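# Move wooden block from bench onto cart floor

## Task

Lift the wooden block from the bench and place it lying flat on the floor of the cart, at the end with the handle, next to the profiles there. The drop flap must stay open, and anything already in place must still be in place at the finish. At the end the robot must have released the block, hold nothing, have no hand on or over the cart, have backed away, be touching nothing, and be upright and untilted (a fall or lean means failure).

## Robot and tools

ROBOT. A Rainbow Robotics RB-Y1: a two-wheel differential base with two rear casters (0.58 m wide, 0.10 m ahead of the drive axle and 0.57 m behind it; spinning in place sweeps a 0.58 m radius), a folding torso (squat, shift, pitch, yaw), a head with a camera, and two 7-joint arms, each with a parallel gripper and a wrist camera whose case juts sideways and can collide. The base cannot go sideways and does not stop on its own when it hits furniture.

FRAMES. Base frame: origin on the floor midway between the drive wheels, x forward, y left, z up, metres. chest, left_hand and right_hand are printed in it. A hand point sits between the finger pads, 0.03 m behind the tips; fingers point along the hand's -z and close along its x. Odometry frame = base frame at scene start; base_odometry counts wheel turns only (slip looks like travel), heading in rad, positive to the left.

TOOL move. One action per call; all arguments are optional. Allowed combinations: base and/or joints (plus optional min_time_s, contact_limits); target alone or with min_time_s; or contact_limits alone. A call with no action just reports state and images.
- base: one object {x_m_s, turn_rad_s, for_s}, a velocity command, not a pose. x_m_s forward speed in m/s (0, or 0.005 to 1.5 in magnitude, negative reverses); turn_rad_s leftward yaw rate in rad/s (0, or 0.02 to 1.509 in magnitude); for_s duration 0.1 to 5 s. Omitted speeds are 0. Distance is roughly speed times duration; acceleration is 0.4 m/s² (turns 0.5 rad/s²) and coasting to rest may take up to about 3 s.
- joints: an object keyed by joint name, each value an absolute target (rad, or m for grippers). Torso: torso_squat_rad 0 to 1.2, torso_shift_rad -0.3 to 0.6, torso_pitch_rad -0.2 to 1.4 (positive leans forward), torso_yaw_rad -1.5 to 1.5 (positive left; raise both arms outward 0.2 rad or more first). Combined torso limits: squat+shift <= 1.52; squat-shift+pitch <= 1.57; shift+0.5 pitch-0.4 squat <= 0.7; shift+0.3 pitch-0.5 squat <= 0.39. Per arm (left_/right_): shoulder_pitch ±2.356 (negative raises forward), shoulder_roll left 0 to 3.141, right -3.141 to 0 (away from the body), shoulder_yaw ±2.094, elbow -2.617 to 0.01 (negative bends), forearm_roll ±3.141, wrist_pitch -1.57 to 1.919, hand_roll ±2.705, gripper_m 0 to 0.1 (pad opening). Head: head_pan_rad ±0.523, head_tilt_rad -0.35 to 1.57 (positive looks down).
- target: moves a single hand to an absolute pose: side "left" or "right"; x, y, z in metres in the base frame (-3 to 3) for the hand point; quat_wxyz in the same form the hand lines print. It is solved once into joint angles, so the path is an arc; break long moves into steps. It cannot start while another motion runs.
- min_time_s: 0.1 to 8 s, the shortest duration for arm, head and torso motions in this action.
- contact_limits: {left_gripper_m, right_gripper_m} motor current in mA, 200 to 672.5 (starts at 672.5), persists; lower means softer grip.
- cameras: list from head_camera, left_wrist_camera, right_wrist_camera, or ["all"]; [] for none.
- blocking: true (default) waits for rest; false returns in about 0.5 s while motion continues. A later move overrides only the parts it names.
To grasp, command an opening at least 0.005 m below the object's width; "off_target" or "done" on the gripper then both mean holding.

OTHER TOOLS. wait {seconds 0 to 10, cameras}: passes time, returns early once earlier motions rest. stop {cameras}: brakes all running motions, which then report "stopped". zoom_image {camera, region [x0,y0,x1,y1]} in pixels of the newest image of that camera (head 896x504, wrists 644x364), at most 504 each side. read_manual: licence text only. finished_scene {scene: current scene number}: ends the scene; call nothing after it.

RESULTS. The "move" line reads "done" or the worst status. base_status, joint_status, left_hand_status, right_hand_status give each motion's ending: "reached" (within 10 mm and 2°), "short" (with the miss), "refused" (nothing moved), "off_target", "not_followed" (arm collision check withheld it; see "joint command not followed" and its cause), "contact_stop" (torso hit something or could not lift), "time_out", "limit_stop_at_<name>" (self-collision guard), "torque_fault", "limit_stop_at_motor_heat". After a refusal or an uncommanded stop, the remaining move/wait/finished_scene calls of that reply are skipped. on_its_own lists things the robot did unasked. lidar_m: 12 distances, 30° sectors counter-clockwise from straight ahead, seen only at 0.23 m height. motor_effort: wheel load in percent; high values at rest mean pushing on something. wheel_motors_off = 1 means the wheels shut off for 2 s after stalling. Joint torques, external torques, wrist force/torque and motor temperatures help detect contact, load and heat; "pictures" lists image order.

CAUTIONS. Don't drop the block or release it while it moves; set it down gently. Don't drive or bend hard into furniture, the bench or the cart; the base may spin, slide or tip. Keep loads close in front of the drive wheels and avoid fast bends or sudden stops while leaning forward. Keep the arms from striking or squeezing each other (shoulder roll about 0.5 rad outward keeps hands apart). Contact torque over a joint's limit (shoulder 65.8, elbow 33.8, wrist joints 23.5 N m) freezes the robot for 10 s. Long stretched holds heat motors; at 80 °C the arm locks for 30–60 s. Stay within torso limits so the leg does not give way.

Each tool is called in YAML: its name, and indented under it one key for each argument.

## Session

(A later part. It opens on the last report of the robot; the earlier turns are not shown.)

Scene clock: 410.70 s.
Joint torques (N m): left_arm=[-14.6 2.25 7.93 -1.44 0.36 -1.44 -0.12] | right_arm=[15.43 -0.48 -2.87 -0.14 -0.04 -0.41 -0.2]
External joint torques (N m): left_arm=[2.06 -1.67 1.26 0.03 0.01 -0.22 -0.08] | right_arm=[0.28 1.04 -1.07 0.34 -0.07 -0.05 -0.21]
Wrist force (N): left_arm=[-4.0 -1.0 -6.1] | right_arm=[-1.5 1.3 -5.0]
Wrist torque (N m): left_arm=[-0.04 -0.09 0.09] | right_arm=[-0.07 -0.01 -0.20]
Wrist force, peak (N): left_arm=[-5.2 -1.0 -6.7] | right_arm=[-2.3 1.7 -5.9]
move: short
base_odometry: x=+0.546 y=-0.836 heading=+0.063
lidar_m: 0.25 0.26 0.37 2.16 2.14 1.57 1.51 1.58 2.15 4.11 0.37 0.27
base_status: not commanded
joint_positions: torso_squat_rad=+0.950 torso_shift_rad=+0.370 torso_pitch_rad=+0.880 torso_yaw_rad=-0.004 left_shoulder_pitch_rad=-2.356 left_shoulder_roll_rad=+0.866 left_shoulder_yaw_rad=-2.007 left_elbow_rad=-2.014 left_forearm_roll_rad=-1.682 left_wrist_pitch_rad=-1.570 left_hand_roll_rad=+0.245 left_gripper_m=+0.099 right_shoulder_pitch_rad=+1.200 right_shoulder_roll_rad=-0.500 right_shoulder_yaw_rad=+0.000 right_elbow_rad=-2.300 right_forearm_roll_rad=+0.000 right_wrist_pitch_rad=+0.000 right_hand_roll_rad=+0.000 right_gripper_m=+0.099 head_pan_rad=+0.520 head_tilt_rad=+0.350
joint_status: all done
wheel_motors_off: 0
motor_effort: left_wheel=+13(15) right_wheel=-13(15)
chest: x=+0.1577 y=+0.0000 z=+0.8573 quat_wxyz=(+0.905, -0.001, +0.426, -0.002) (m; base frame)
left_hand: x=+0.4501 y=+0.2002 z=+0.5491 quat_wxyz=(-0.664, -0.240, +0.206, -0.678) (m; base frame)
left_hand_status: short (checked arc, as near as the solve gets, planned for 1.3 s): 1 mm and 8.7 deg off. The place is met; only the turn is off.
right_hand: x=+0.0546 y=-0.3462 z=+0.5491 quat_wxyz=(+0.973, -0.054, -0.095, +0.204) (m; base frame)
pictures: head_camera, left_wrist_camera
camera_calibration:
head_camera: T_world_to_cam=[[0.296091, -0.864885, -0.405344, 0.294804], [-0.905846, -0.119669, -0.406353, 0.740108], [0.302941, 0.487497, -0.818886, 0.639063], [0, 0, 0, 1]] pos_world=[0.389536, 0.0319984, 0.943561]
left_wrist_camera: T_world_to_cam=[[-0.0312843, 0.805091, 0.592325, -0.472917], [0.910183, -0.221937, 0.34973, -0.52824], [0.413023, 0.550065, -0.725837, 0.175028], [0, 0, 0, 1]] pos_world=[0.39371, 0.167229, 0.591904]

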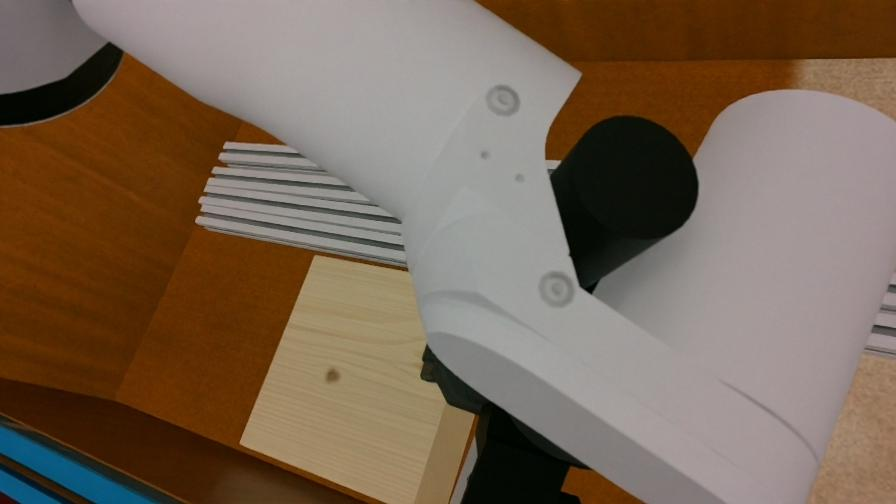

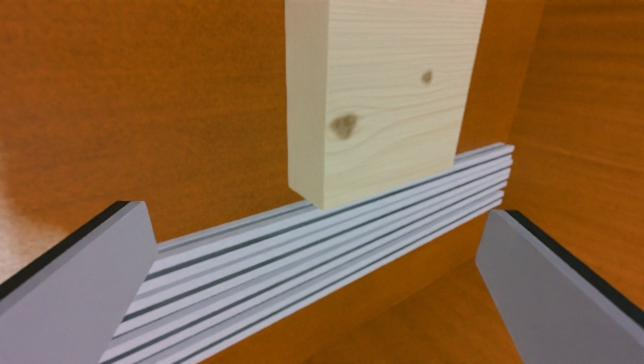

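move:
  joints: {"left_gripper_m":0.0}

move:
  target: {"side":"left","x":0.455,"y":0.23,"z":0.37,"quat_wxyz":[0.6124,0.3536,-0.3536,0.6124]}
  min_time_s: 1.2

move:
  target: {"side":"left","x":0.455,"y":0.27,"z":0.33,"quat_wxyz":[0.6124,0.3536,-0.3536,0.6124]}
  min_time_s: 1
  cameras: ["left_wrist_camera"]

move:
  target: {"side":"left","x":0.455,"y":0.36,"z":0.328,"quat_wxyz":[0.6124,0.3536,-0.3536,0.6124]}
  min_time_s: 2
  cameras: ["head_camera","left_wrist_camera"]

Scene clock: 417.63 s.
Joint torques (N m): left_arm=[-14.71 1.91 7.82 -1.47 0.4 -1.37 -0.14] | right_arm=[15.45 -0.29 -2.87 -0.01 -0.15 -0.44 -0.16]
External joint torques (N m): left_arm=[1.96 -2.01 1.15 0.01 0.05 -0.15 -0.11] | right_arm=[0.3 1.23 -1.07 0.46 -0.18 -0.08 -0.17]
Wrist force (N): left_arm=[-4.0 -0.5 -6.4] | right_arm=[-1.3 2.1 -4.9]
Wrist torque (N m): left_arm=[-0.12 -0.15 0.08] | right_arm=[-0.17 -0.02 -0.19]
Wrist force, peak (N): left_arm=[-4.7 -1.0 -7.1] | right_arm=[-2.0 1.9 -5.8]
move: done
base_odometry: x=+0.546 y=-0.836 heading=+0.063
lidar_m: 0.25 0.27 0.38 2.15 2.15 1.56 1.50 1.60 2.17 4.10 0.36 0.27
base_status: not commanded
joint_positions: torso_squat_rad=+0.950 torso_shift_rad=+0.370 torso_pitch_rad=+0.880 torso_yaw_rad=-0.004 left_shoulder_pitch_rad=-2.356 left_shoulder_roll_rad=+0.866 left_shoulder_yaw_rad=-2.007 left_elbow_rad=-2.014 left_forearm_roll_rad=-1.682 left_wrist_pitch_rad=-1.570 left_hand_roll_rad=+0.245 left_gripper_m=+0.000 right_shoulder_pitch_rad=+1.200 right_shoulder_roll_rad=-0.500 right_shoulder_yaw_rad=+0.000 right_elbow_rad=-2.300 right_forearm_roll_rad=+0.000 right_wrist_pitch_rad=+0.000 right_hand_roll_rad=+0.000 right_gripper_m=+0.099 head_pan_rad=+0.520 head_tilt_rad=+0.350
joint_status: all done
wheel_motors_off: 0
motor_effort: left_wheel=+12(13) right_wheel=-14(15)
chest: x=+0.1577 y=+0.0000 z=+0.8573 quat_wxyz=(+0.905, -0.001, +0.426, -0.002) (m; base frame)
left_hand: x=+0.4501 y=+0.2002 z=+0.5491 quat_wxyz=(-0.664, -0.240, +0.206, -0.678) (m; base frame)
right_hand: x=+0.0546 y=-0.3462 z=+0.5491 quat_wxyz=(+0.973, -0.054, -0.095, +0.204) (m; base frame)
pictures: none

Scene clock: 419.17 s.
Joint torques (N m): left_arm=[-15.01 1.52 3.29 1.2 -0.3 -1.86 -0.11] | right_arm=[15.25 -0.32 -2.82 -0.26 -0.1 -0.29 -0.12]
External joint torques (N m): left_arm=[0.42 -0.2 0.33 0.92 -0.22 -0.15 -0.06] | right_arm=[0.1 1.2 -1.02 0.21 -0.13 0.08 -0.12]
Wrist force (N): left_arm=[-6.6 -1.1 -5.1] | right_arm=[-1.6 2.1 -4.9]
Wrist torque (N m): left_arm=[-0.04 -0.36 0.19] | right_arm=[-0.19 -0.05 -0.21]
Wrist force, peak (N): left_arm=[-5.8 -0.8 -6.2] | right_arm=[-1.9 1.9 -5.7]
move: short
base_odometry: x=+0.546 y=-0.836 heading=+0.063
lidar_m: 0.25 0.27 0.37 2.15 2.14 1.57 1.50 1.57 2.16 4.12 0.37 0.27
base_status: not commanded
joint_positions: torso_squat_rad=+0.950 torso_shift_rad=+0.370 torso_pitch_rad=+0.880 torso_yaw_rad=-0.004 left_shoulder_pitch_rad=-1.780 left_shoulder_roll_rad=+0.330 left_shoulder_yaw_rad=-2.094 left_elbow_rad=-0.901 left_forearm_roll_rad=-1.916 left_wrist_pitch_rad=-1.570 left_hand_roll_rad=-0.061 left_gripper_m=+0.000 right_shoulder_pitch_rad=+1.200 right_shoulder_roll_rad=-0.500 right_shoulder_yaw_rad=+0.000 right_elbow_rad=-2.300 right_forearm_roll_rad=+0.000 right_wrist_pitch_rad=+0.000 right_hand_roll_rad=+0.000 right_gripper_m=+0.099 head_pan_rad=+0.520 head_tilt_rad=+0.350
joint_status: all done
wheel_motors_off: 0
motor_effort: left_wheel=+14(14) right_wheel=-13(16)
chest: x=+0.1577 y=+0.0000 z=+0.8573 quat_wxyz=(+0.905, -0.001, +0.426, -0.002) (m; base frame)
left_hand: x=+0.4551 y=+0.2300 z=+0.3695 quat_wxyz=(-0.622, -0.336, +0.322, -0.630) (m; base frame)
left_hand_status: short (checked arc, as near as the solve gets, planned for 1.2 s): 1 mm and 4.7 deg off. The place is met; only the turn is off.
right_hand: x=+0.0546 y=-0.3462 z=+0.5491 quat_wxyz=(+0.973, -0.054, -0.095, +0.204) (m; base frame)
pictures: none

Scene clock: 420.50 s.
Joint torques (N m): left_arm=[-12.49 -0.16 2.15 3 -0.63 -1.86 -0.16] | right_arm=[14.98 -0.2 -2.9 -0.13 -0.11 -0.3 -0.08]
External joint torques (N m): left_arm=[0.75 -0.66 1.55 0.58 -0.1 -0.16 -0.11] | right_arm=[-0.18 1.32 -1.1 0.34 -0.14 0.07 -0.09]
Wrist force (N): left_arm=[-6.5 -0.3 -4.9] | right_arm=[-1.8 1.4 -5.0]
Wrist torque (N m): left_arm=[-0.12 -0.31 0.23] | right_arm=[-0.08 -0.09 -0.21]
Wrist force, peak (N): left_arm=[-6.6 -0.4 -5.6] | right_arm=[-1.8 1.6 -5.8]
move: done
base_odometry: x=+0.546 y=-0.836 heading=+0.063
lidar_m: 0.25 0.27 0.37 2.16 2.14 1.57 1.51 1.58 2.17 4.12 0.38 0.26
base_status: not commanded
joint_positions: torso_squat_rad=+0.950 torso_shift_rad=+0.370 torso_pitch_rad=+0.880 torso_yaw_rad=-0.004 left_shoulder_pitch_rad=-1.543 left_shoulder_roll_rad=+0.152 left_shoulder_yaw_rad=-2.091 left_elbow_rad=-0.329 left_forearm_roll_rad=-2.032 left_wrist_pitch_rad=-1.438 left_hand_roll_rad=-0.302 left_gripper_m=+0.000 right_shoulder_pitch_rad=+1.200 right_shoulder_roll_rad=-0.500 right_shoulder_yaw_rad=+0.000 right_elbow_rad=-2.300 right_forearm_roll_rad=+0.000 right_wrist_pitch_rad=+0.000 right_hand_roll_rad=+0.000 right_gripper_m=+0.099 head_pan_rad=+0.520 head_tilt_rad=+0.350
joint_status: all done
wheel_motors_off: 0
motor_effort: left_wheel=+13(14) right_wheel=-15(15)
chest: x=+0.1577 y=+0.0000 z=+0.8573 quat_wxyz=(+0.905, -0.001, +0.426, -0.002) (m; base frame)
left_hand: x=+0.4545 y=+0.2702 z=+0.3308 quat_wxyz=(-0.616, -0.347, +0.351, -0.614) (m; base frame)
left_hand_status: reached (checked arc, planned for 1.0 s): 1 mm and 1.0 deg off.
right_hand: x=+0.0546 y=-0.3462 z=+0.5491 quat_wxyz=(+0.973, -0.054, -0.095, +0.204) (m; base frame)
pictures: left_wrist_camera
camera_calibration:
left_wrist_camera: T_world_to_cam=[[-0.027365, 0.520614, 0.853353, -0.411122], [0.88442, -0.385257, 0.263399, -0.356017], [0.465889, 0.761931, -0.449899, -0.196245], [0, 0, 0, 1]] pos_world=[0.395047, 0.226402, 0.356316]

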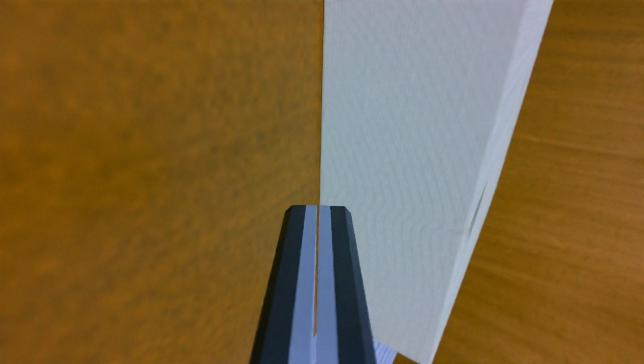

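Scene clock: 422.83 s.
Joint torques (N m): left_arm=[-12.64 7.88 -0.72 3.46 -1.53 -2.73 0.17] | right_arm=[15.22 -0.39 -2.73 -0.18 -0.09 -0.41 -0.07]
External joint torques (N m): left_arm=[0.11 3.14 -1.79 1.53 -1.19 -0.97 0.21] | right_arm=[0.07 1.13 -0.93 0.3 -0.12 -0.05 -0.08]
Wrist force (N): left_arm=[-9.7 2.8 1.4] | right_arm=[-1.8 1.6 -5.1]
Wrist torque (N m): left_arm=[-0.08 -0.20 0.10] | right_arm=[-0.12 -0.07 -0.19]
Wrist force, peak (N): left_arm=[-8.9 -1.2 12.1] | right_arm=[-2.2 2.4 -5.5]
move: done
base_odometry: x=+0.546 y=-0.836 heading=+0.063
lidar_m: 0.25 0.26 0.38 2.16 2.15 1.58 1.51 1.59 2.16 4.12 0.37 0.27
base_status: not commanded
joint_positions: torso_squat_rad=+0.950 torso_shift_rad=+0.370 torso_pitch_rad=+0.880 torso_yaw_rad=-0.005 left_shoulder_pitch_rad=-1.554 left_shoulder_roll_rad=+0.435 left_shoulder_yaw_rad=-2.093 left_elbow_rad=-0.641 left_forearm_roll_rad=-2.102 left_wrist_pitch_rad=-1.381 left_hand_roll_rad=-0.195 left_gripper_m=+0.000 right_shoulder_pitch_rad=+1.200 right_shoulder_roll_rad=-0.500 right_shoulder_yaw_rad=+0.000 right_elbow_rad=-2.300 right_forearm_roll_rad=+0.000 right_wrist_pitch_rad=+0.000 right_hand_roll_rad=+0.000 right_gripper_m=+0.099 head_pan_rad=+0.520 head_tilt_rad=+0.350
joint_status: all done
wheel_motors_off: 0
motor_effort: left_wheel=+10(14) right_wheel=-10(15)
chest: x=+0.1577 y=+0.0000 z=+0.8573 quat_wxyz=(+0.905, -0.001, +0.426, -0.002) (m; base frame)
left_hand: x=+0.4545 y=+0.3590 z=+0.3276 quat_wxyz=(-0.612, -0.355, +0.353, -0.612) (m; base frame)
left_hand_status: reached (checked arc, planned for 2.0 s): 1 mm and 0.2 deg off.
right_hand: x=+0.0545 y=-0.3462 z=+0.5492 quat_wxyz=(+0.973, -0.054, -0.095, +0.204) (m; base frame)
pictures: head_camera, left_wrist_camera
camera_calibration:
head_camera: T_world_to_cam=[[0.295965, -0.864998, -0.405196, 0.294677], [-0.905886, -0.119643, -0.406271, 0.740005], [0.302945, 0.487304, -0.818999, 0.639093], [0, 0, 0, 1]] pos_world=[0.389536, 0.0319988, 0.943462]
left_wrist_camera: T_world_to_cam=[[-0.0260427, 0.506323, 0.861951, -0.452871], [0.889223, -0.382214, 0.251385, -0.320247], [0.456732, 0.773013, -0.44028, -0.268345], [0, 0, 0, 1]] pos_world=[0.395539, 0.31433, 0.35271]

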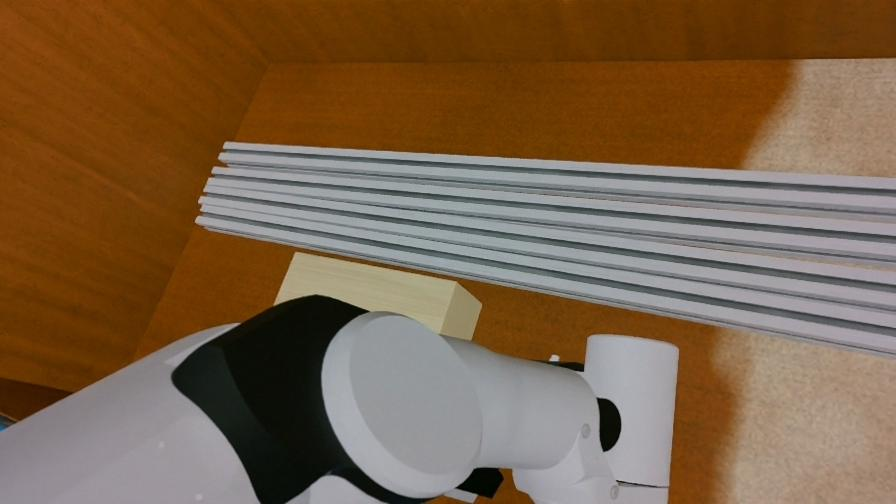

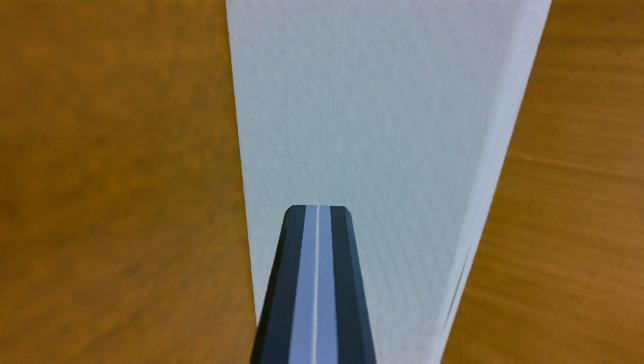

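move:
  target: {"side":"left","x":0.455,"y":0.43,"z":0.33,"quat_wxyz":[0.6124,0.3536,-0.3536,0.6124]}
  min_time_s: 1.8

move:
  target: {"side":"left","x":0.455,"y":0.5,"z":0.33,"quat_wxyz":[0.6124,0.3536,-0.3536,0.6124]}
  min_time_s: 1.8
  cameras: ["head_camera","left_wrist_camera"]

Scene clock: 426.20 s.
Joint torques (N m): left_arm=[-6.5 11.57 -1.15 3.25 -0.43 -1.95 0.24] | right_arm=[15.4 -0.45 -2.98 -0.15 -0.13 -0.27 -0.07]
External joint torques (N m): left_arm=[5.37 3.87 -1.99 1.07 -0.13 -0.19 0.29] | right_arm=[0.25 1.07 -1.18 0.33 -0.16 0.09 -0.08]
Wrist force (N): left_arm=[-6.5 -1.5 7.7] | right_arm=[-1.8 1.4 -5.2]
Wrist torque (N m): left_arm=[-0.05 -0.27 0.13] | right_arm=[-0.09 -0.08 -0.21]
Wrist force, peak (N): left_arm=[-14.0 -0.2 -0.5] | right_arm=[-1.4 1.7 -5.9]
move: done
base_odometry: x=+0.546 y=-0.836 heading=+0.063
lidar_m: 0.24 0.26 0.37 2.15 2.15 1.57 1.50 1.59 2.18 4.12 0.38 0.27
base_status: not commanded
joint_positions: torso_squat_rad=+0.950 torso_shift_rad=+0.370 torso_pitch_rad=+0.880 torso_yaw_rad=-0.005 left_shoulder_pitch_rad=-1.534 left_shoulder_roll_rad=+0.609 left_shoulder_yaw_rad=-2.093 left_elbow_rad=-0.748 left_forearm_roll_rad=-2.172 left_wrist_pitch_rad=-1.291 left_hand_roll_rad=-0.178 left_gripper_m=+0.000 right_shoulder_pitch_rad=+1.200 right_shoulder_roll_rad=-0.500 right_shoulder_yaw_rad=+0.000 right_elbow_rad=-2.300 right_forearm_roll_rad=+0.000 right_wrist_pitch_rad=+0.000 right_hand_roll_rad=+0.000 right_gripper_m=+0.099 head_pan_rad=+0.520 head_tilt_rad=+0.350
joint_status: all done
wheel_motors_off: 0
motor_effort: left_wheel=+9(10) right_wheel=-10(12)
chest: x=+0.1577 y=+0.0000 z=+0.8573 quat_wxyz=(+0.905, -0.001, +0.426, -0.002) (m; base frame)
left_hand: x=+0.4553 y=+0.4284 z=+0.3305 quat_wxyz=(-0.613, -0.353, +0.353, -0.612) (m; base frame)
left_hand_status: reached (checked arc, planned for 1.8 s): 2 mm and 0.1 deg off.
right_hand: x=+0.0545 y=-0.3462 z=+0.5492 quat_wxyz=(+0.973, -0.054, -0.095, +0.204) (m; base frame)
pictures: none

Scene clock: 428.33 s.
Joint torques (N m): left_arm=[-7.78 14.17 0.37 6.85 -1.16 -3.16 -0.34] | right_arm=[15.59 -0.18 -2.84 -0.25 -0.19 -0.24 -0.12]
External joint torques (N m): left_arm=[2.79 3.83 0.12 3.47 -0.77 -1.43 -0.3] | right_arm=[0.43 1.34 -1.04 0.23 -0.22 0.13 -0.12]
Wrist force (N): left_arm=[-11.5 0.6 0.7] | right_arm=[-1.8 1.6 -5.0]
Wrist torque (N m): left_arm=[-0.12 -0.12 0.24] | right_arm=[-0.14 -0.07 -0.20]
Wrist force, peak (N): left_arm=[-5.7 1.0 12.2] | right_arm=[-1.7 2.0 -5.8]
move: done
base_odometry: x=+0.546 y=-0.836 heading=+0.063
lidar_m: 0.25 0.26 0.37 2.16 2.12 1.55 1.51 1.59 2.18 4.12 0.36 0.26
base_status: not commanded
joint_positions: torso_squat_rad=+0.950 torso_shift_rad=+0.370 torso_pitch_rad=+0.880 torso_yaw_rad=-0.005 left_shoulder_pitch_rad=-1.460 left_shoulder_roll_rad=+0.698 left_shoulder_yaw_rad=-2.077 left_elbow_rad=-0.649 left_forearm_roll_rad=-2.211 left_wrist_pitch_rad=-1.137 left_hand_roll_rad=-0.248 left_gripper_m=+0.000 right_shoulder_pitch_rad=+1.200 right_shoulder_roll_rad=-0.500 right_shoulder_yaw_rad=+0.000 right_elbow_rad=-2.300 right_forearm_roll_rad=+0.000 right_wrist_pitch_rad=+0.000 right_hand_roll_rad=+0.000 right_gripper_m=+0.099 head_pan_rad=+0.520 head_tilt_rad=+0.350
joint_status: all done
wheel_motors_off: 0
motor_effort: left_wheel=+9(10) right_wheel=-10(12)
chest: x=+0.1577 y=+0.0000 z=+0.8573 quat_wxyz=(+0.905, -0.001, +0.426, -0.002) (m; base frame)
left_hand: x=+0.4550 y=+0.4988 z=+0.3297 quat_wxyz=(-0.613, -0.352, +0.353, -0.613) (m; base frame)
left_hand_status: reached (checked arc, planned for 1.8 s): 1 mm and 0.3 deg off.
right_hand: x=+0.0545 y=-0.3462 z=+0.5492 quat_wxyz=(+0.973, -0.054, -0.095, +0.204) (m; base frame)
pictures: head_camera, left_wrist_camera
camera_calibration:
head_camera: T_world_to_cam=[[0.295964, -0.864979, -0.405236, 0.294755], [-0.905878, -0.119611, -0.406297, 0.740066], [0.302968, 0.487344, -0.818966, 0.639134], [0, 0, 0, 1]] pos_world=[0.389536, 0.0319988, 0.943562]
left_wrist_camera: T_world_to_cam=[[-0.0265654, 0.510822, 0.859276, -0.526497], [0.887074, -0.384241, 0.255848, -0.267224], [0.460862, 0.769038, -0.442929, -0.374692], [0, 0, 0, 1]] pos_world=[0.395742, 0.45442, 0.354813]

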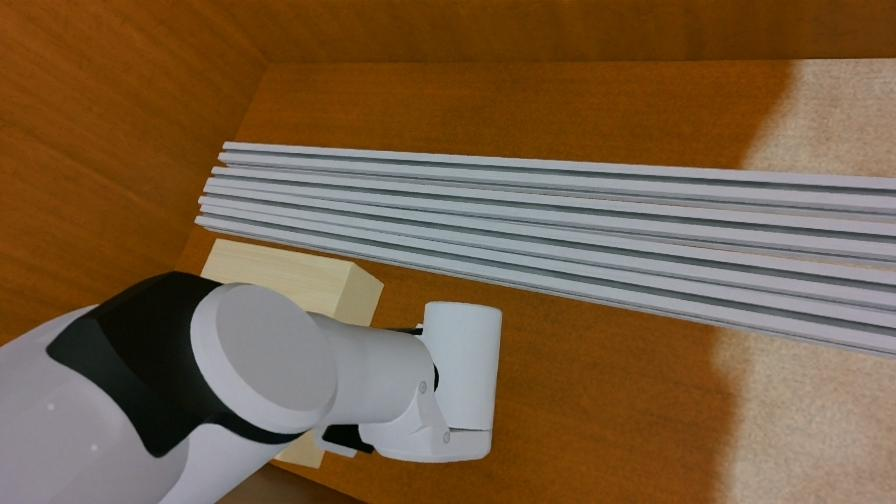

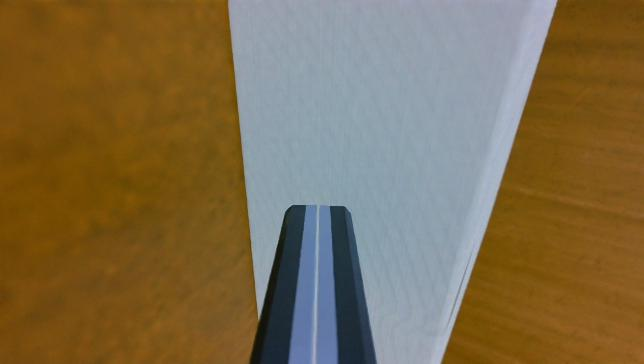

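move:
  target: {"side":"left","x":0.455,"y":0.43,"z":0.345,"quat_wxyz":[0.6124,0.3536,-0.3536,0.6124]}
  min_time_s: 1

move:
  target: {"side":"left","x":0.455,"y":0.4,"z":0.55,"quat_wxyz":[0.6533,0.2706,-0.2706,0.6533]}
  min_time_s: 1.5
  cameras: ["head_camera","left_wrist_camera"]

move:
  joints: {"torso_squat_rad":0.65,"torso_shift_rad":0.2,"torso_pitch_rad":0.5}
  min_time_s: 2.2
  cameras: ["head_camera"]

Scene clock: 431.80 s.
Joint torques (N m): left_arm=[-11.36 6.14 2.62 1.23 -0.07 -2.11 0.15] | right_arm=[15.61 -0.35 -2.42 -0.13 -0.08 -0.43 -0.2]
External joint torques (N m): left_arm=[0.71 -1.89 1.48 -0.51 0.18 -0.32 0.2] | right_arm=[0.46 1.17 -0.62 0.35 -0.11 -0.06 -0.21]
Wrist force (N): left_arm=[-5.6 -0.6 -5.1] | right_arm=[-1.5 2.0 -5.3]
Wrist torque (N m): left_arm=[-0.17 -0.25 0.08] | right_arm=[-0.19 -0.03 -0.21]
Wrist force, peak (N): left_arm=[-12.7 1.0 0.8] | right_arm=[-1.3 2.0 -6.1]
move: done
base_odometry: x=+0.546 y=-0.836 heading=+0.063
lidar_m: 0.25 0.27 0.37 2.15 2.14 1.57 1.51 1.58 2.17 4.12 0.37 0.26
base_status: not commanded
joint_positions: torso_squat_rad=+0.950 torso_shift_rad=+0.370 torso_pitch_rad=+0.880 torso_yaw_rad=-0.004 left_shoulder_pitch_rad=-1.565 left_shoulder_roll_rad=+0.668 left_shoulder_yaw_rad=-2.075 left_elbow_rad=-0.863 left_forearm_roll_rad=-2.196 left_wrist_pitch_rad=-1.350 left_hand_roll_rad=-0.149 left_gripper_m=+0.000 right_shoulder_pitch_rad=+1.200 right_shoulder_roll_rad=-0.500 right_shoulder_yaw_rad=+0.000 right_elbow_rad=-2.300 right_forearm_roll_rad=+0.000 right_wrist_pitch_rad=+0.000 right_hand_roll_rad=+0.000 right_gripper_m=+0.099 head_pan_rad=+0.520 head_tilt_rad=+0.350
joint_status: all done
wheel_motors_off: 0
motor_effort: left_wheel=+11(11) right_wheel=-11(13)
chest: x=+0.1577 y=+0.0000 z=+0.8573 quat_wxyz=(+0.905, -0.001, +0.426, -0.002) (m; base frame)
left_hand: x=+0.4555 y=+0.4309 z=+0.3447 quat_wxyz=(-0.609, -0.360, +0.356, -0.611) (m; base frame)
left_hand_status: reached (checked arc, planned for 1.0 s): 1 mm and 0.9 deg off.
right_hand: x=+0.0545 y=-0.3462 z=+0.5492 quat_wxyz=(+0.973, -0.054, -0.095, +0.204) (m; base frame)
pictures: none

Scene clock: 433.63 s.
Joint torques (N m): left_arm=[-9.98 4 5.22 -1.79 -0.04 -1.7 0.12] | right_arm=[15.65 -0.42 -2.67 -0.08 0.02 -0.29 -0.08]
External joint torques (N m): left_arm=[1.11 -1.91 -0.07 -0.2 0.05 -0.27 0.16] | right_arm=[0.5 1.1 -0.87 0.39 -0.01 0.07 -0.09]
Wrist force (N): left_arm=[-3.9 -1.2 -5.9] | right_arm=[-1.7 1.7 -5.4]
Wrist torque (N m): left_arm=[-0.05 -0.09 0.07] | right_arm=[-0.12 -0.06 -0.23]
Wrist force, peak (N): left_arm=[-7.4 0.0 -5.5] | right_arm=[-1.5 1.9 -5.8]
move: short
base_odometry: x=+0.546 y=-0.836 heading=+0.063
lidar_m: 0.24 0.26 0.38 2.15 2.13 1.56 1.51 1.60 2.16 4.10 0.36 0.27
base_status: not commanded
joint_positions: torso_squat_rad=+0.950 torso_shift_rad=+0.370 torso_pitch_rad=+0.880 torso_yaw_rad=-0.004 left_shoulder_pitch_rad=-2.187 left_shoulder_roll_rad=+1.478 left_shoulder_yaw_rad=-2.094 left_elbow_rad=-2.170 left_forearm_roll_rad=-2.156 left_wrist_pitch_rad=-1.570 left_hand_roll_rad=-0.071 left_gripper_m=+0.000 right_shoulder_pitch_rad=+1.200 right_shoulder_roll_rad=-0.500 right_shoulder_yaw_rad=+0.000 right_elbow_rad=-2.300 right_forearm_roll_rad=+0.000 right_wrist_pitch_rad=+0.000 right_hand_roll_rad=+0.000 right_gripper_m=+0.099 head_pan_rad=+0.520 head_tilt_rad=+0.350
joint_status: all done
wheel_motors_off: 0
motor_effort: left_wheel=+13(13) right_wheel=-13(14)
chest: x=+0.1577 y=+0.0000 z=+0.8573 quat_wxyz=(+0.905, -0.001, +0.426, -0.002) (m; base frame)
left_hand: x=+0.4553 y=+0.4002 z=+0.5498 quat_wxyz=(-0.658, -0.259, +0.253, -0.660) (m; base frame)
left_hand_status: short (checked arc, as near as the solve gets, planned for 1.5 s): 0 mm and 2.5 deg off. The place is met; only the turn is off.
right_hand: x=+0.0546 y=-0.3462 z=+0.5491 quat_wxyz=(+0.973, -0.054, -0.095, +0.204) (m; base frame)
pictures: head_camera, left_wrist_camera
camera_calibration:
head_camera: T_world_to_cam=[[0.296155, -0.864901, -0.405264, 0.294663], [-0.905851, -0.119796, -0.406305, 0.740028], [0.302864, 0.487438, -0.818949, 0.639073], [0, 0, 0, 1]] pos_world=[0.389537, 0.0319982, 0.943461]
left_wrist_camera: T_world_to_cam=[[-0.0275734, 0.742692, 0.669065, -0.653091], [0.892037, -0.283777, 0.351768, -0.456987], [0.451121, 0.60653, -0.654684, -0.0157271], [0, 0, 0, 1]] pos_world=[0.396736, 0.364902, 0.587417]

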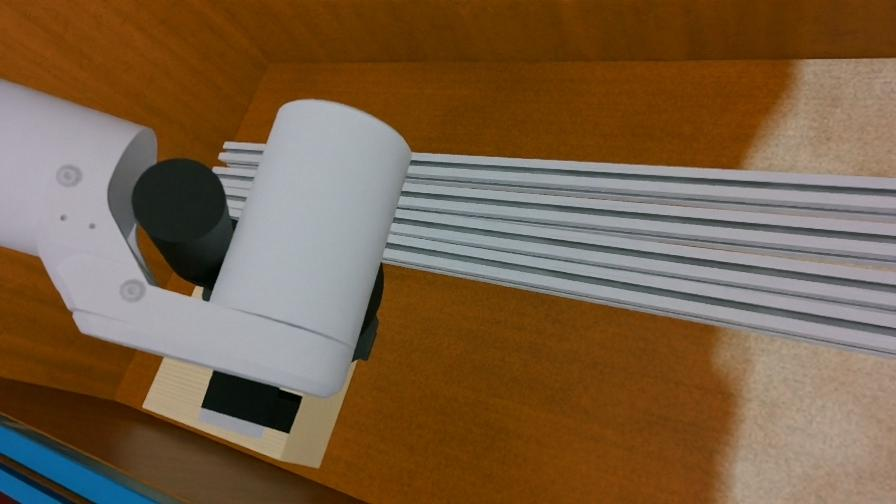

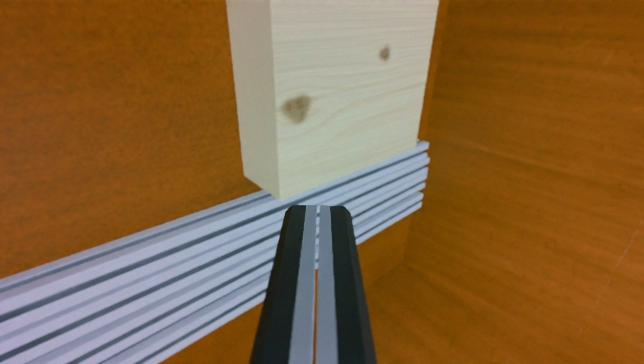

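Scene clock: 436.17 s.
Joint torques (N m): left_arm=[-12.34 2.2 7.57 1.01 -0.82 -1.51 0.13] | right_arm=[13.13 -1.88 -3.81 -3.81 0.03 -0.89 -0.04]
External joint torques (N m): left_arm=[1.34 -1.02 0.27 -0.09 0.01 -0.24 0.17] | right_arm=[0.21 1.45 -0.62 0.13 -0.07 0.08 -0.06]
Wrist force (N): left_arm=[-3.8 1.6 -6.2] | right_arm=[-3.9 2.6 -4.5]
Wrist torque (N m): left_arm=[-0.18 -0.09 0.07] | right_arm=[-0.20 -0.19 -0.24]
Wrist force, peak (N): left_arm=[-5.2 -0.6 -7.0] | right_arm=[-3.9 3.0 -4.5]
move: done
base_odometry: x=+0.546 y=-0.836 heading=+0.063
lidar_m: 0.25 0.26 0.38 2.15 2.15 1.57 1.51 1.60 2.16 4.12 0.37 0.27
base_status: not commanded
joint_positions: torso_squat_rad=+0.650 torso_shift_rad=+0.200 torso_pitch_rad=+0.500 torso_yaw_rad=-0.004 left_shoulder_pitch_rad=-2.187 left_shoulder_roll_rad=+1.478 left_shoulder_yaw_rad=-2.094 left_elbow_rad=-2.170 left_forearm_roll_rad=-2.156 left_wrist_pitch_rad=-1.570 left_hand_roll_rad=-0.071 left_gripper_m=+0.000 right_shoulder_pitch_rad=+1.200 right_shoulder_roll_rad=-0.500 right_shoulder_yaw_rad=+0.000 right_elbow_rad=-2.300 right_forearm_roll_rad=+0.000 right_wrist_pitch_rad=+0.000 right_hand_roll_rad=+0.000 right_gripper_m=+0.099 head_pan_rad=+0.520 head_tilt_rad=+0.350
joint_status: all done
wheel_motors_off: 0
motor_effort: left_wheel=+13(15) right_wheel=-12(16)
chest: x=+0.0310 y=+0.0001 z=+1.0982 quat_wxyz=(+0.969, -0.001, +0.247, -0.002) (m; base frame)
left_hand: x=+0.4214 y=+0.4002 z=+0.9230 quat_wxyz=(-0.598, -0.130, +0.373, -0.697) (m; base frame)
right_hand: x=+0.0496 y=-0.3462 z=+0.7738 quat_wxyz=(+0.937, -0.091, -0.277, +0.190) (m; base frame)
pictures: head_camera
camera_calibration:
head_camera: T_world_to_cam=[[0.425391, -0.864863, -0.26656, 0.273602], [-0.690546, -0.119806, -0.713297, 1.05366], [0.584968, 0.487502, -0.648193, 0.67849], [0, 0, 0, 1]] pos_world=[0.214321, 0.032098, 1.2643]

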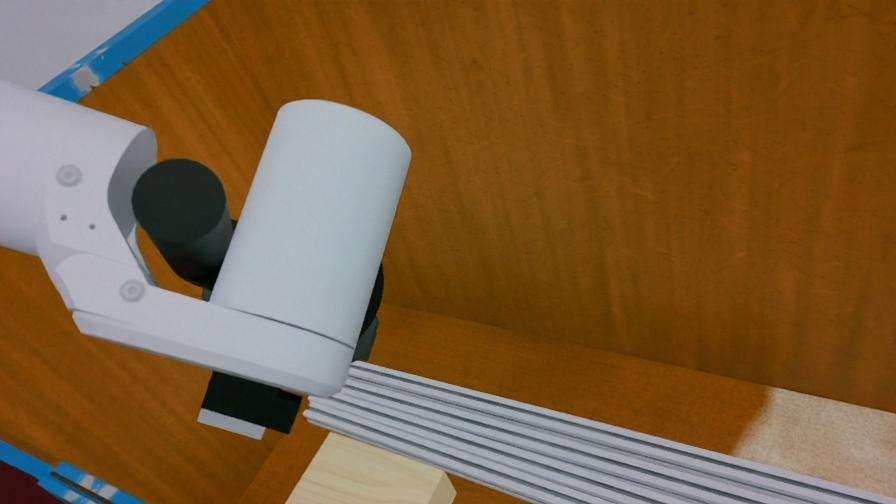

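move:
  base: {"x_m_s":-0.25,"for_s":2.0}

move:
  joints: {"torso_squat_rad":0.35,"torso_shift_rad":0.0,"torso_pitch_rad":0.1,"head_pan_rad":0.3,"head_tilt_rad":0.65}
  min_time_s: 2
  cameras: ["head_camera"]

zoom_image:
  camera: "head_camera"
  region: [200, 150, 600, 450]

Scene clock: 440.67 s.
Joint torques (N m): left_arm=[-12.8 2.27 7.91 1.15 -0.91 -1.52 0.17] | right_arm=[13.01 -2.13 -3.73 -4 -0.04 -0.84 -0.1]
External joint torques (N m): left_arm=[0.88 -0.95 0.61 0.05 -0.08 -0.24 0.21] | right_arm=[0.09 1.2 -0.54 -0.06 -0.14 0.14 -0.12]
Wrist force (N): left_arm=[-4.3 1.7 -5.3] | right_arm=[-3.6 3.2 -4.3]
Wrist torque (N m): left_arm=[-0.22 -0.16 0.07] | right_arm=[-0.28 -0.19 -0.26]
Wrist force, peak (N): left_arm=[-4.4 2.2 -6.8] | right_arm=[-4.1 2.6 -4.8]
move: done
base_odometry: x=+0.047 y=-0.867 heading=+0.062
lidar_m: 0.76 0.80 1.09 3.96 1.44 1.05 1.00 1.08 1.47 4.03 2.18 0.79
base_status: done (sent for 2 of 2 s)
joint_positions: torso_squat_rad=+0.650 torso_shift_rad=+0.200 torso_pitch_rad=+0.500 torso_yaw_rad=-0.004 left_shoulder_pitch_rad=-2.187 left_shoulder_roll_rad=+1.478 left_shoulder_yaw_rad=-2.094 left_elbow_rad=-2.170 left_forearm_roll_rad=-2.156 left_wrist_pitch_rad=-1.570 left_hand_roll_rad=-0.071 left_gripper_m=+0.000 right_shoulder_pitch_rad=+1.200 right_shoulder_roll_rad=-0.500 right_shoulder_yaw_rad=+0.000 right_elbow_rad=-2.300 right_forearm_roll_rad=+0.000 right_wrist_pitch_rad=+0.000 right_hand_roll_rad=+0.000 right_gripper_m=+0.099 head_pan_rad=+0.520 head_tilt_rad=+0.350
joint_status: not commanded
wheel_motors_off: 0
motor_effort: left_wheel=-6(18) right_wheel=+8(41)
chest: x=+0.0310 y=+0.0001 z=+1.0982 quat_wxyz=(+0.969, -0.001, +0.247, -0.002) (m; base frame)
left_hand: x=+0.4214 y=+0.4002 z=+0.9230 quat_wxyz=(-0.598, -0.130, +0.373, -0.697) (m; base frame)
right_hand: x=+0.0495 y=-0.3462 z=+0.7738 quat_wxyz=(+0.937, -0.091, -0.277, +0.190) (m; base frame)
pictures: none

Scene clock: 443.00 s.
Joint torques (N m): left_arm=[-13.33 -0.65 9.12 3.82 -1.57 -1.14 0.2] | right_arm=[8.84 -3.85 -4.52 -7.23 0.04 -1.43 -0.12]
External joint torques (N m): left_arm=[0.95 -0.54 0.82 0.05 -0.1 -0.22 0.24] | right_arm=[0.25 0.86 -0.37 -0.26 -0.12 0.04 -0.16]
Wrist force (N): left_arm=[-3.6 3.8 -4.9] | right_arm=[-5.6 3.2 -2.5]
Wrist torque (N m): left_arm=[-0.29 -0.13 0.09] | right_arm=[-0.27 -0.31 -0.26]
Wrist force, peak (N): left_arm=[-4.7 1.6 -6.7] | right_arm=[-5.5 3.6 -2.7]
move: done
base_odometry: x=+0.047 y=-0.867 heading=+0.062
lidar_m: 0.75 0.77 1.09 3.96 1.43 1.05 1.01 1.05 1.47 4.00 2.20 0.78
base_status: not commanded
joint_positions: torso_squat_rad=+0.350 torso_shift_rad=+0.000 torso_pitch_rad=+0.100 torso_yaw_rad=-0.004 left_shoulder_pitch_rad=-2.187 left_shoulder_roll_rad=+1.478 left_shoulder_yaw_rad=-2.094 left_elbow_rad=-2.170 left_forearm_roll_rad=-2.156 left_wrist_pitch_rad=-1.570 left_hand_roll_rad=-0.071 left_gripper_m=+0.000 right_shoulder_pitch_rad=+1.200 right_shoulder_roll_rad=-0.500 right_shoulder_yaw_rad=+0.000 right_elbow_rad=-2.300 right_forearm_roll_rad=+0.000 right_wrist_pitch_rad=+0.000 right_hand_roll_rad=+0.000 right_gripper_m=+0.099 head_pan_rad=+0.300 head_tilt_rad=+0.650
joint_status: all done
wheel_motors_off: 0
motor_effort: left_wheel=-10(11) right_wheel=+14(15)
chest: x=-0.1972 y=+0.0001 z=+1.2459 quat_wxyz=(+0.999, +0.000, +0.050, -0.002) (m; base frame)
left_hand: x=+0.2307 y=+0.4002 z=+1.2366 quat_wxyz=(-0.512, +0.011, +0.484, -0.709) (m; base frame)
right_hand: x=-0.0537 y=-0.3462 z=+0.9544 quat_wxyz=(+0.864, -0.127, -0.458, +0.168) (m; base frame)
pictures: head_camera
camera_calibration:
head_camera: T_world_to_cam=[[0.286801, -0.956082, -0.0604335, 0.130816], [-0.622017, -0.13787, -0.770771, 1.06706], [0.728588, 0.258649, -0.63424, 0.973435], [0, 0, 0, 1]] pos_world=[-0.0830192, 0.0204091, 1.44776]

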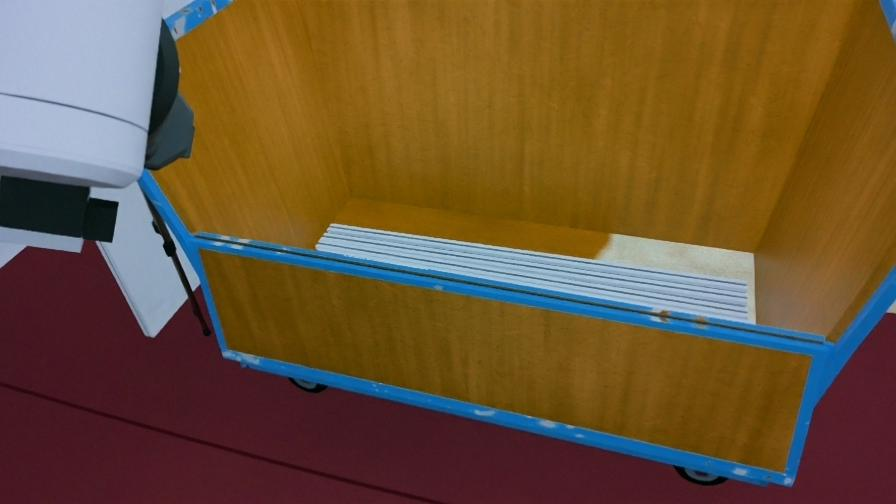

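Scaled by 1.260 from the camera's 896x504 image, which has a finer 1280x720 frame.

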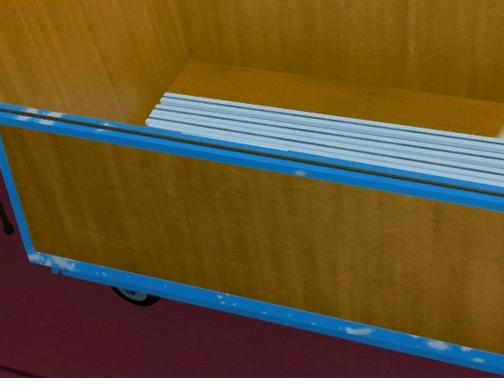

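finished_scene:
  scene: 2

The scene is finished: the task was done.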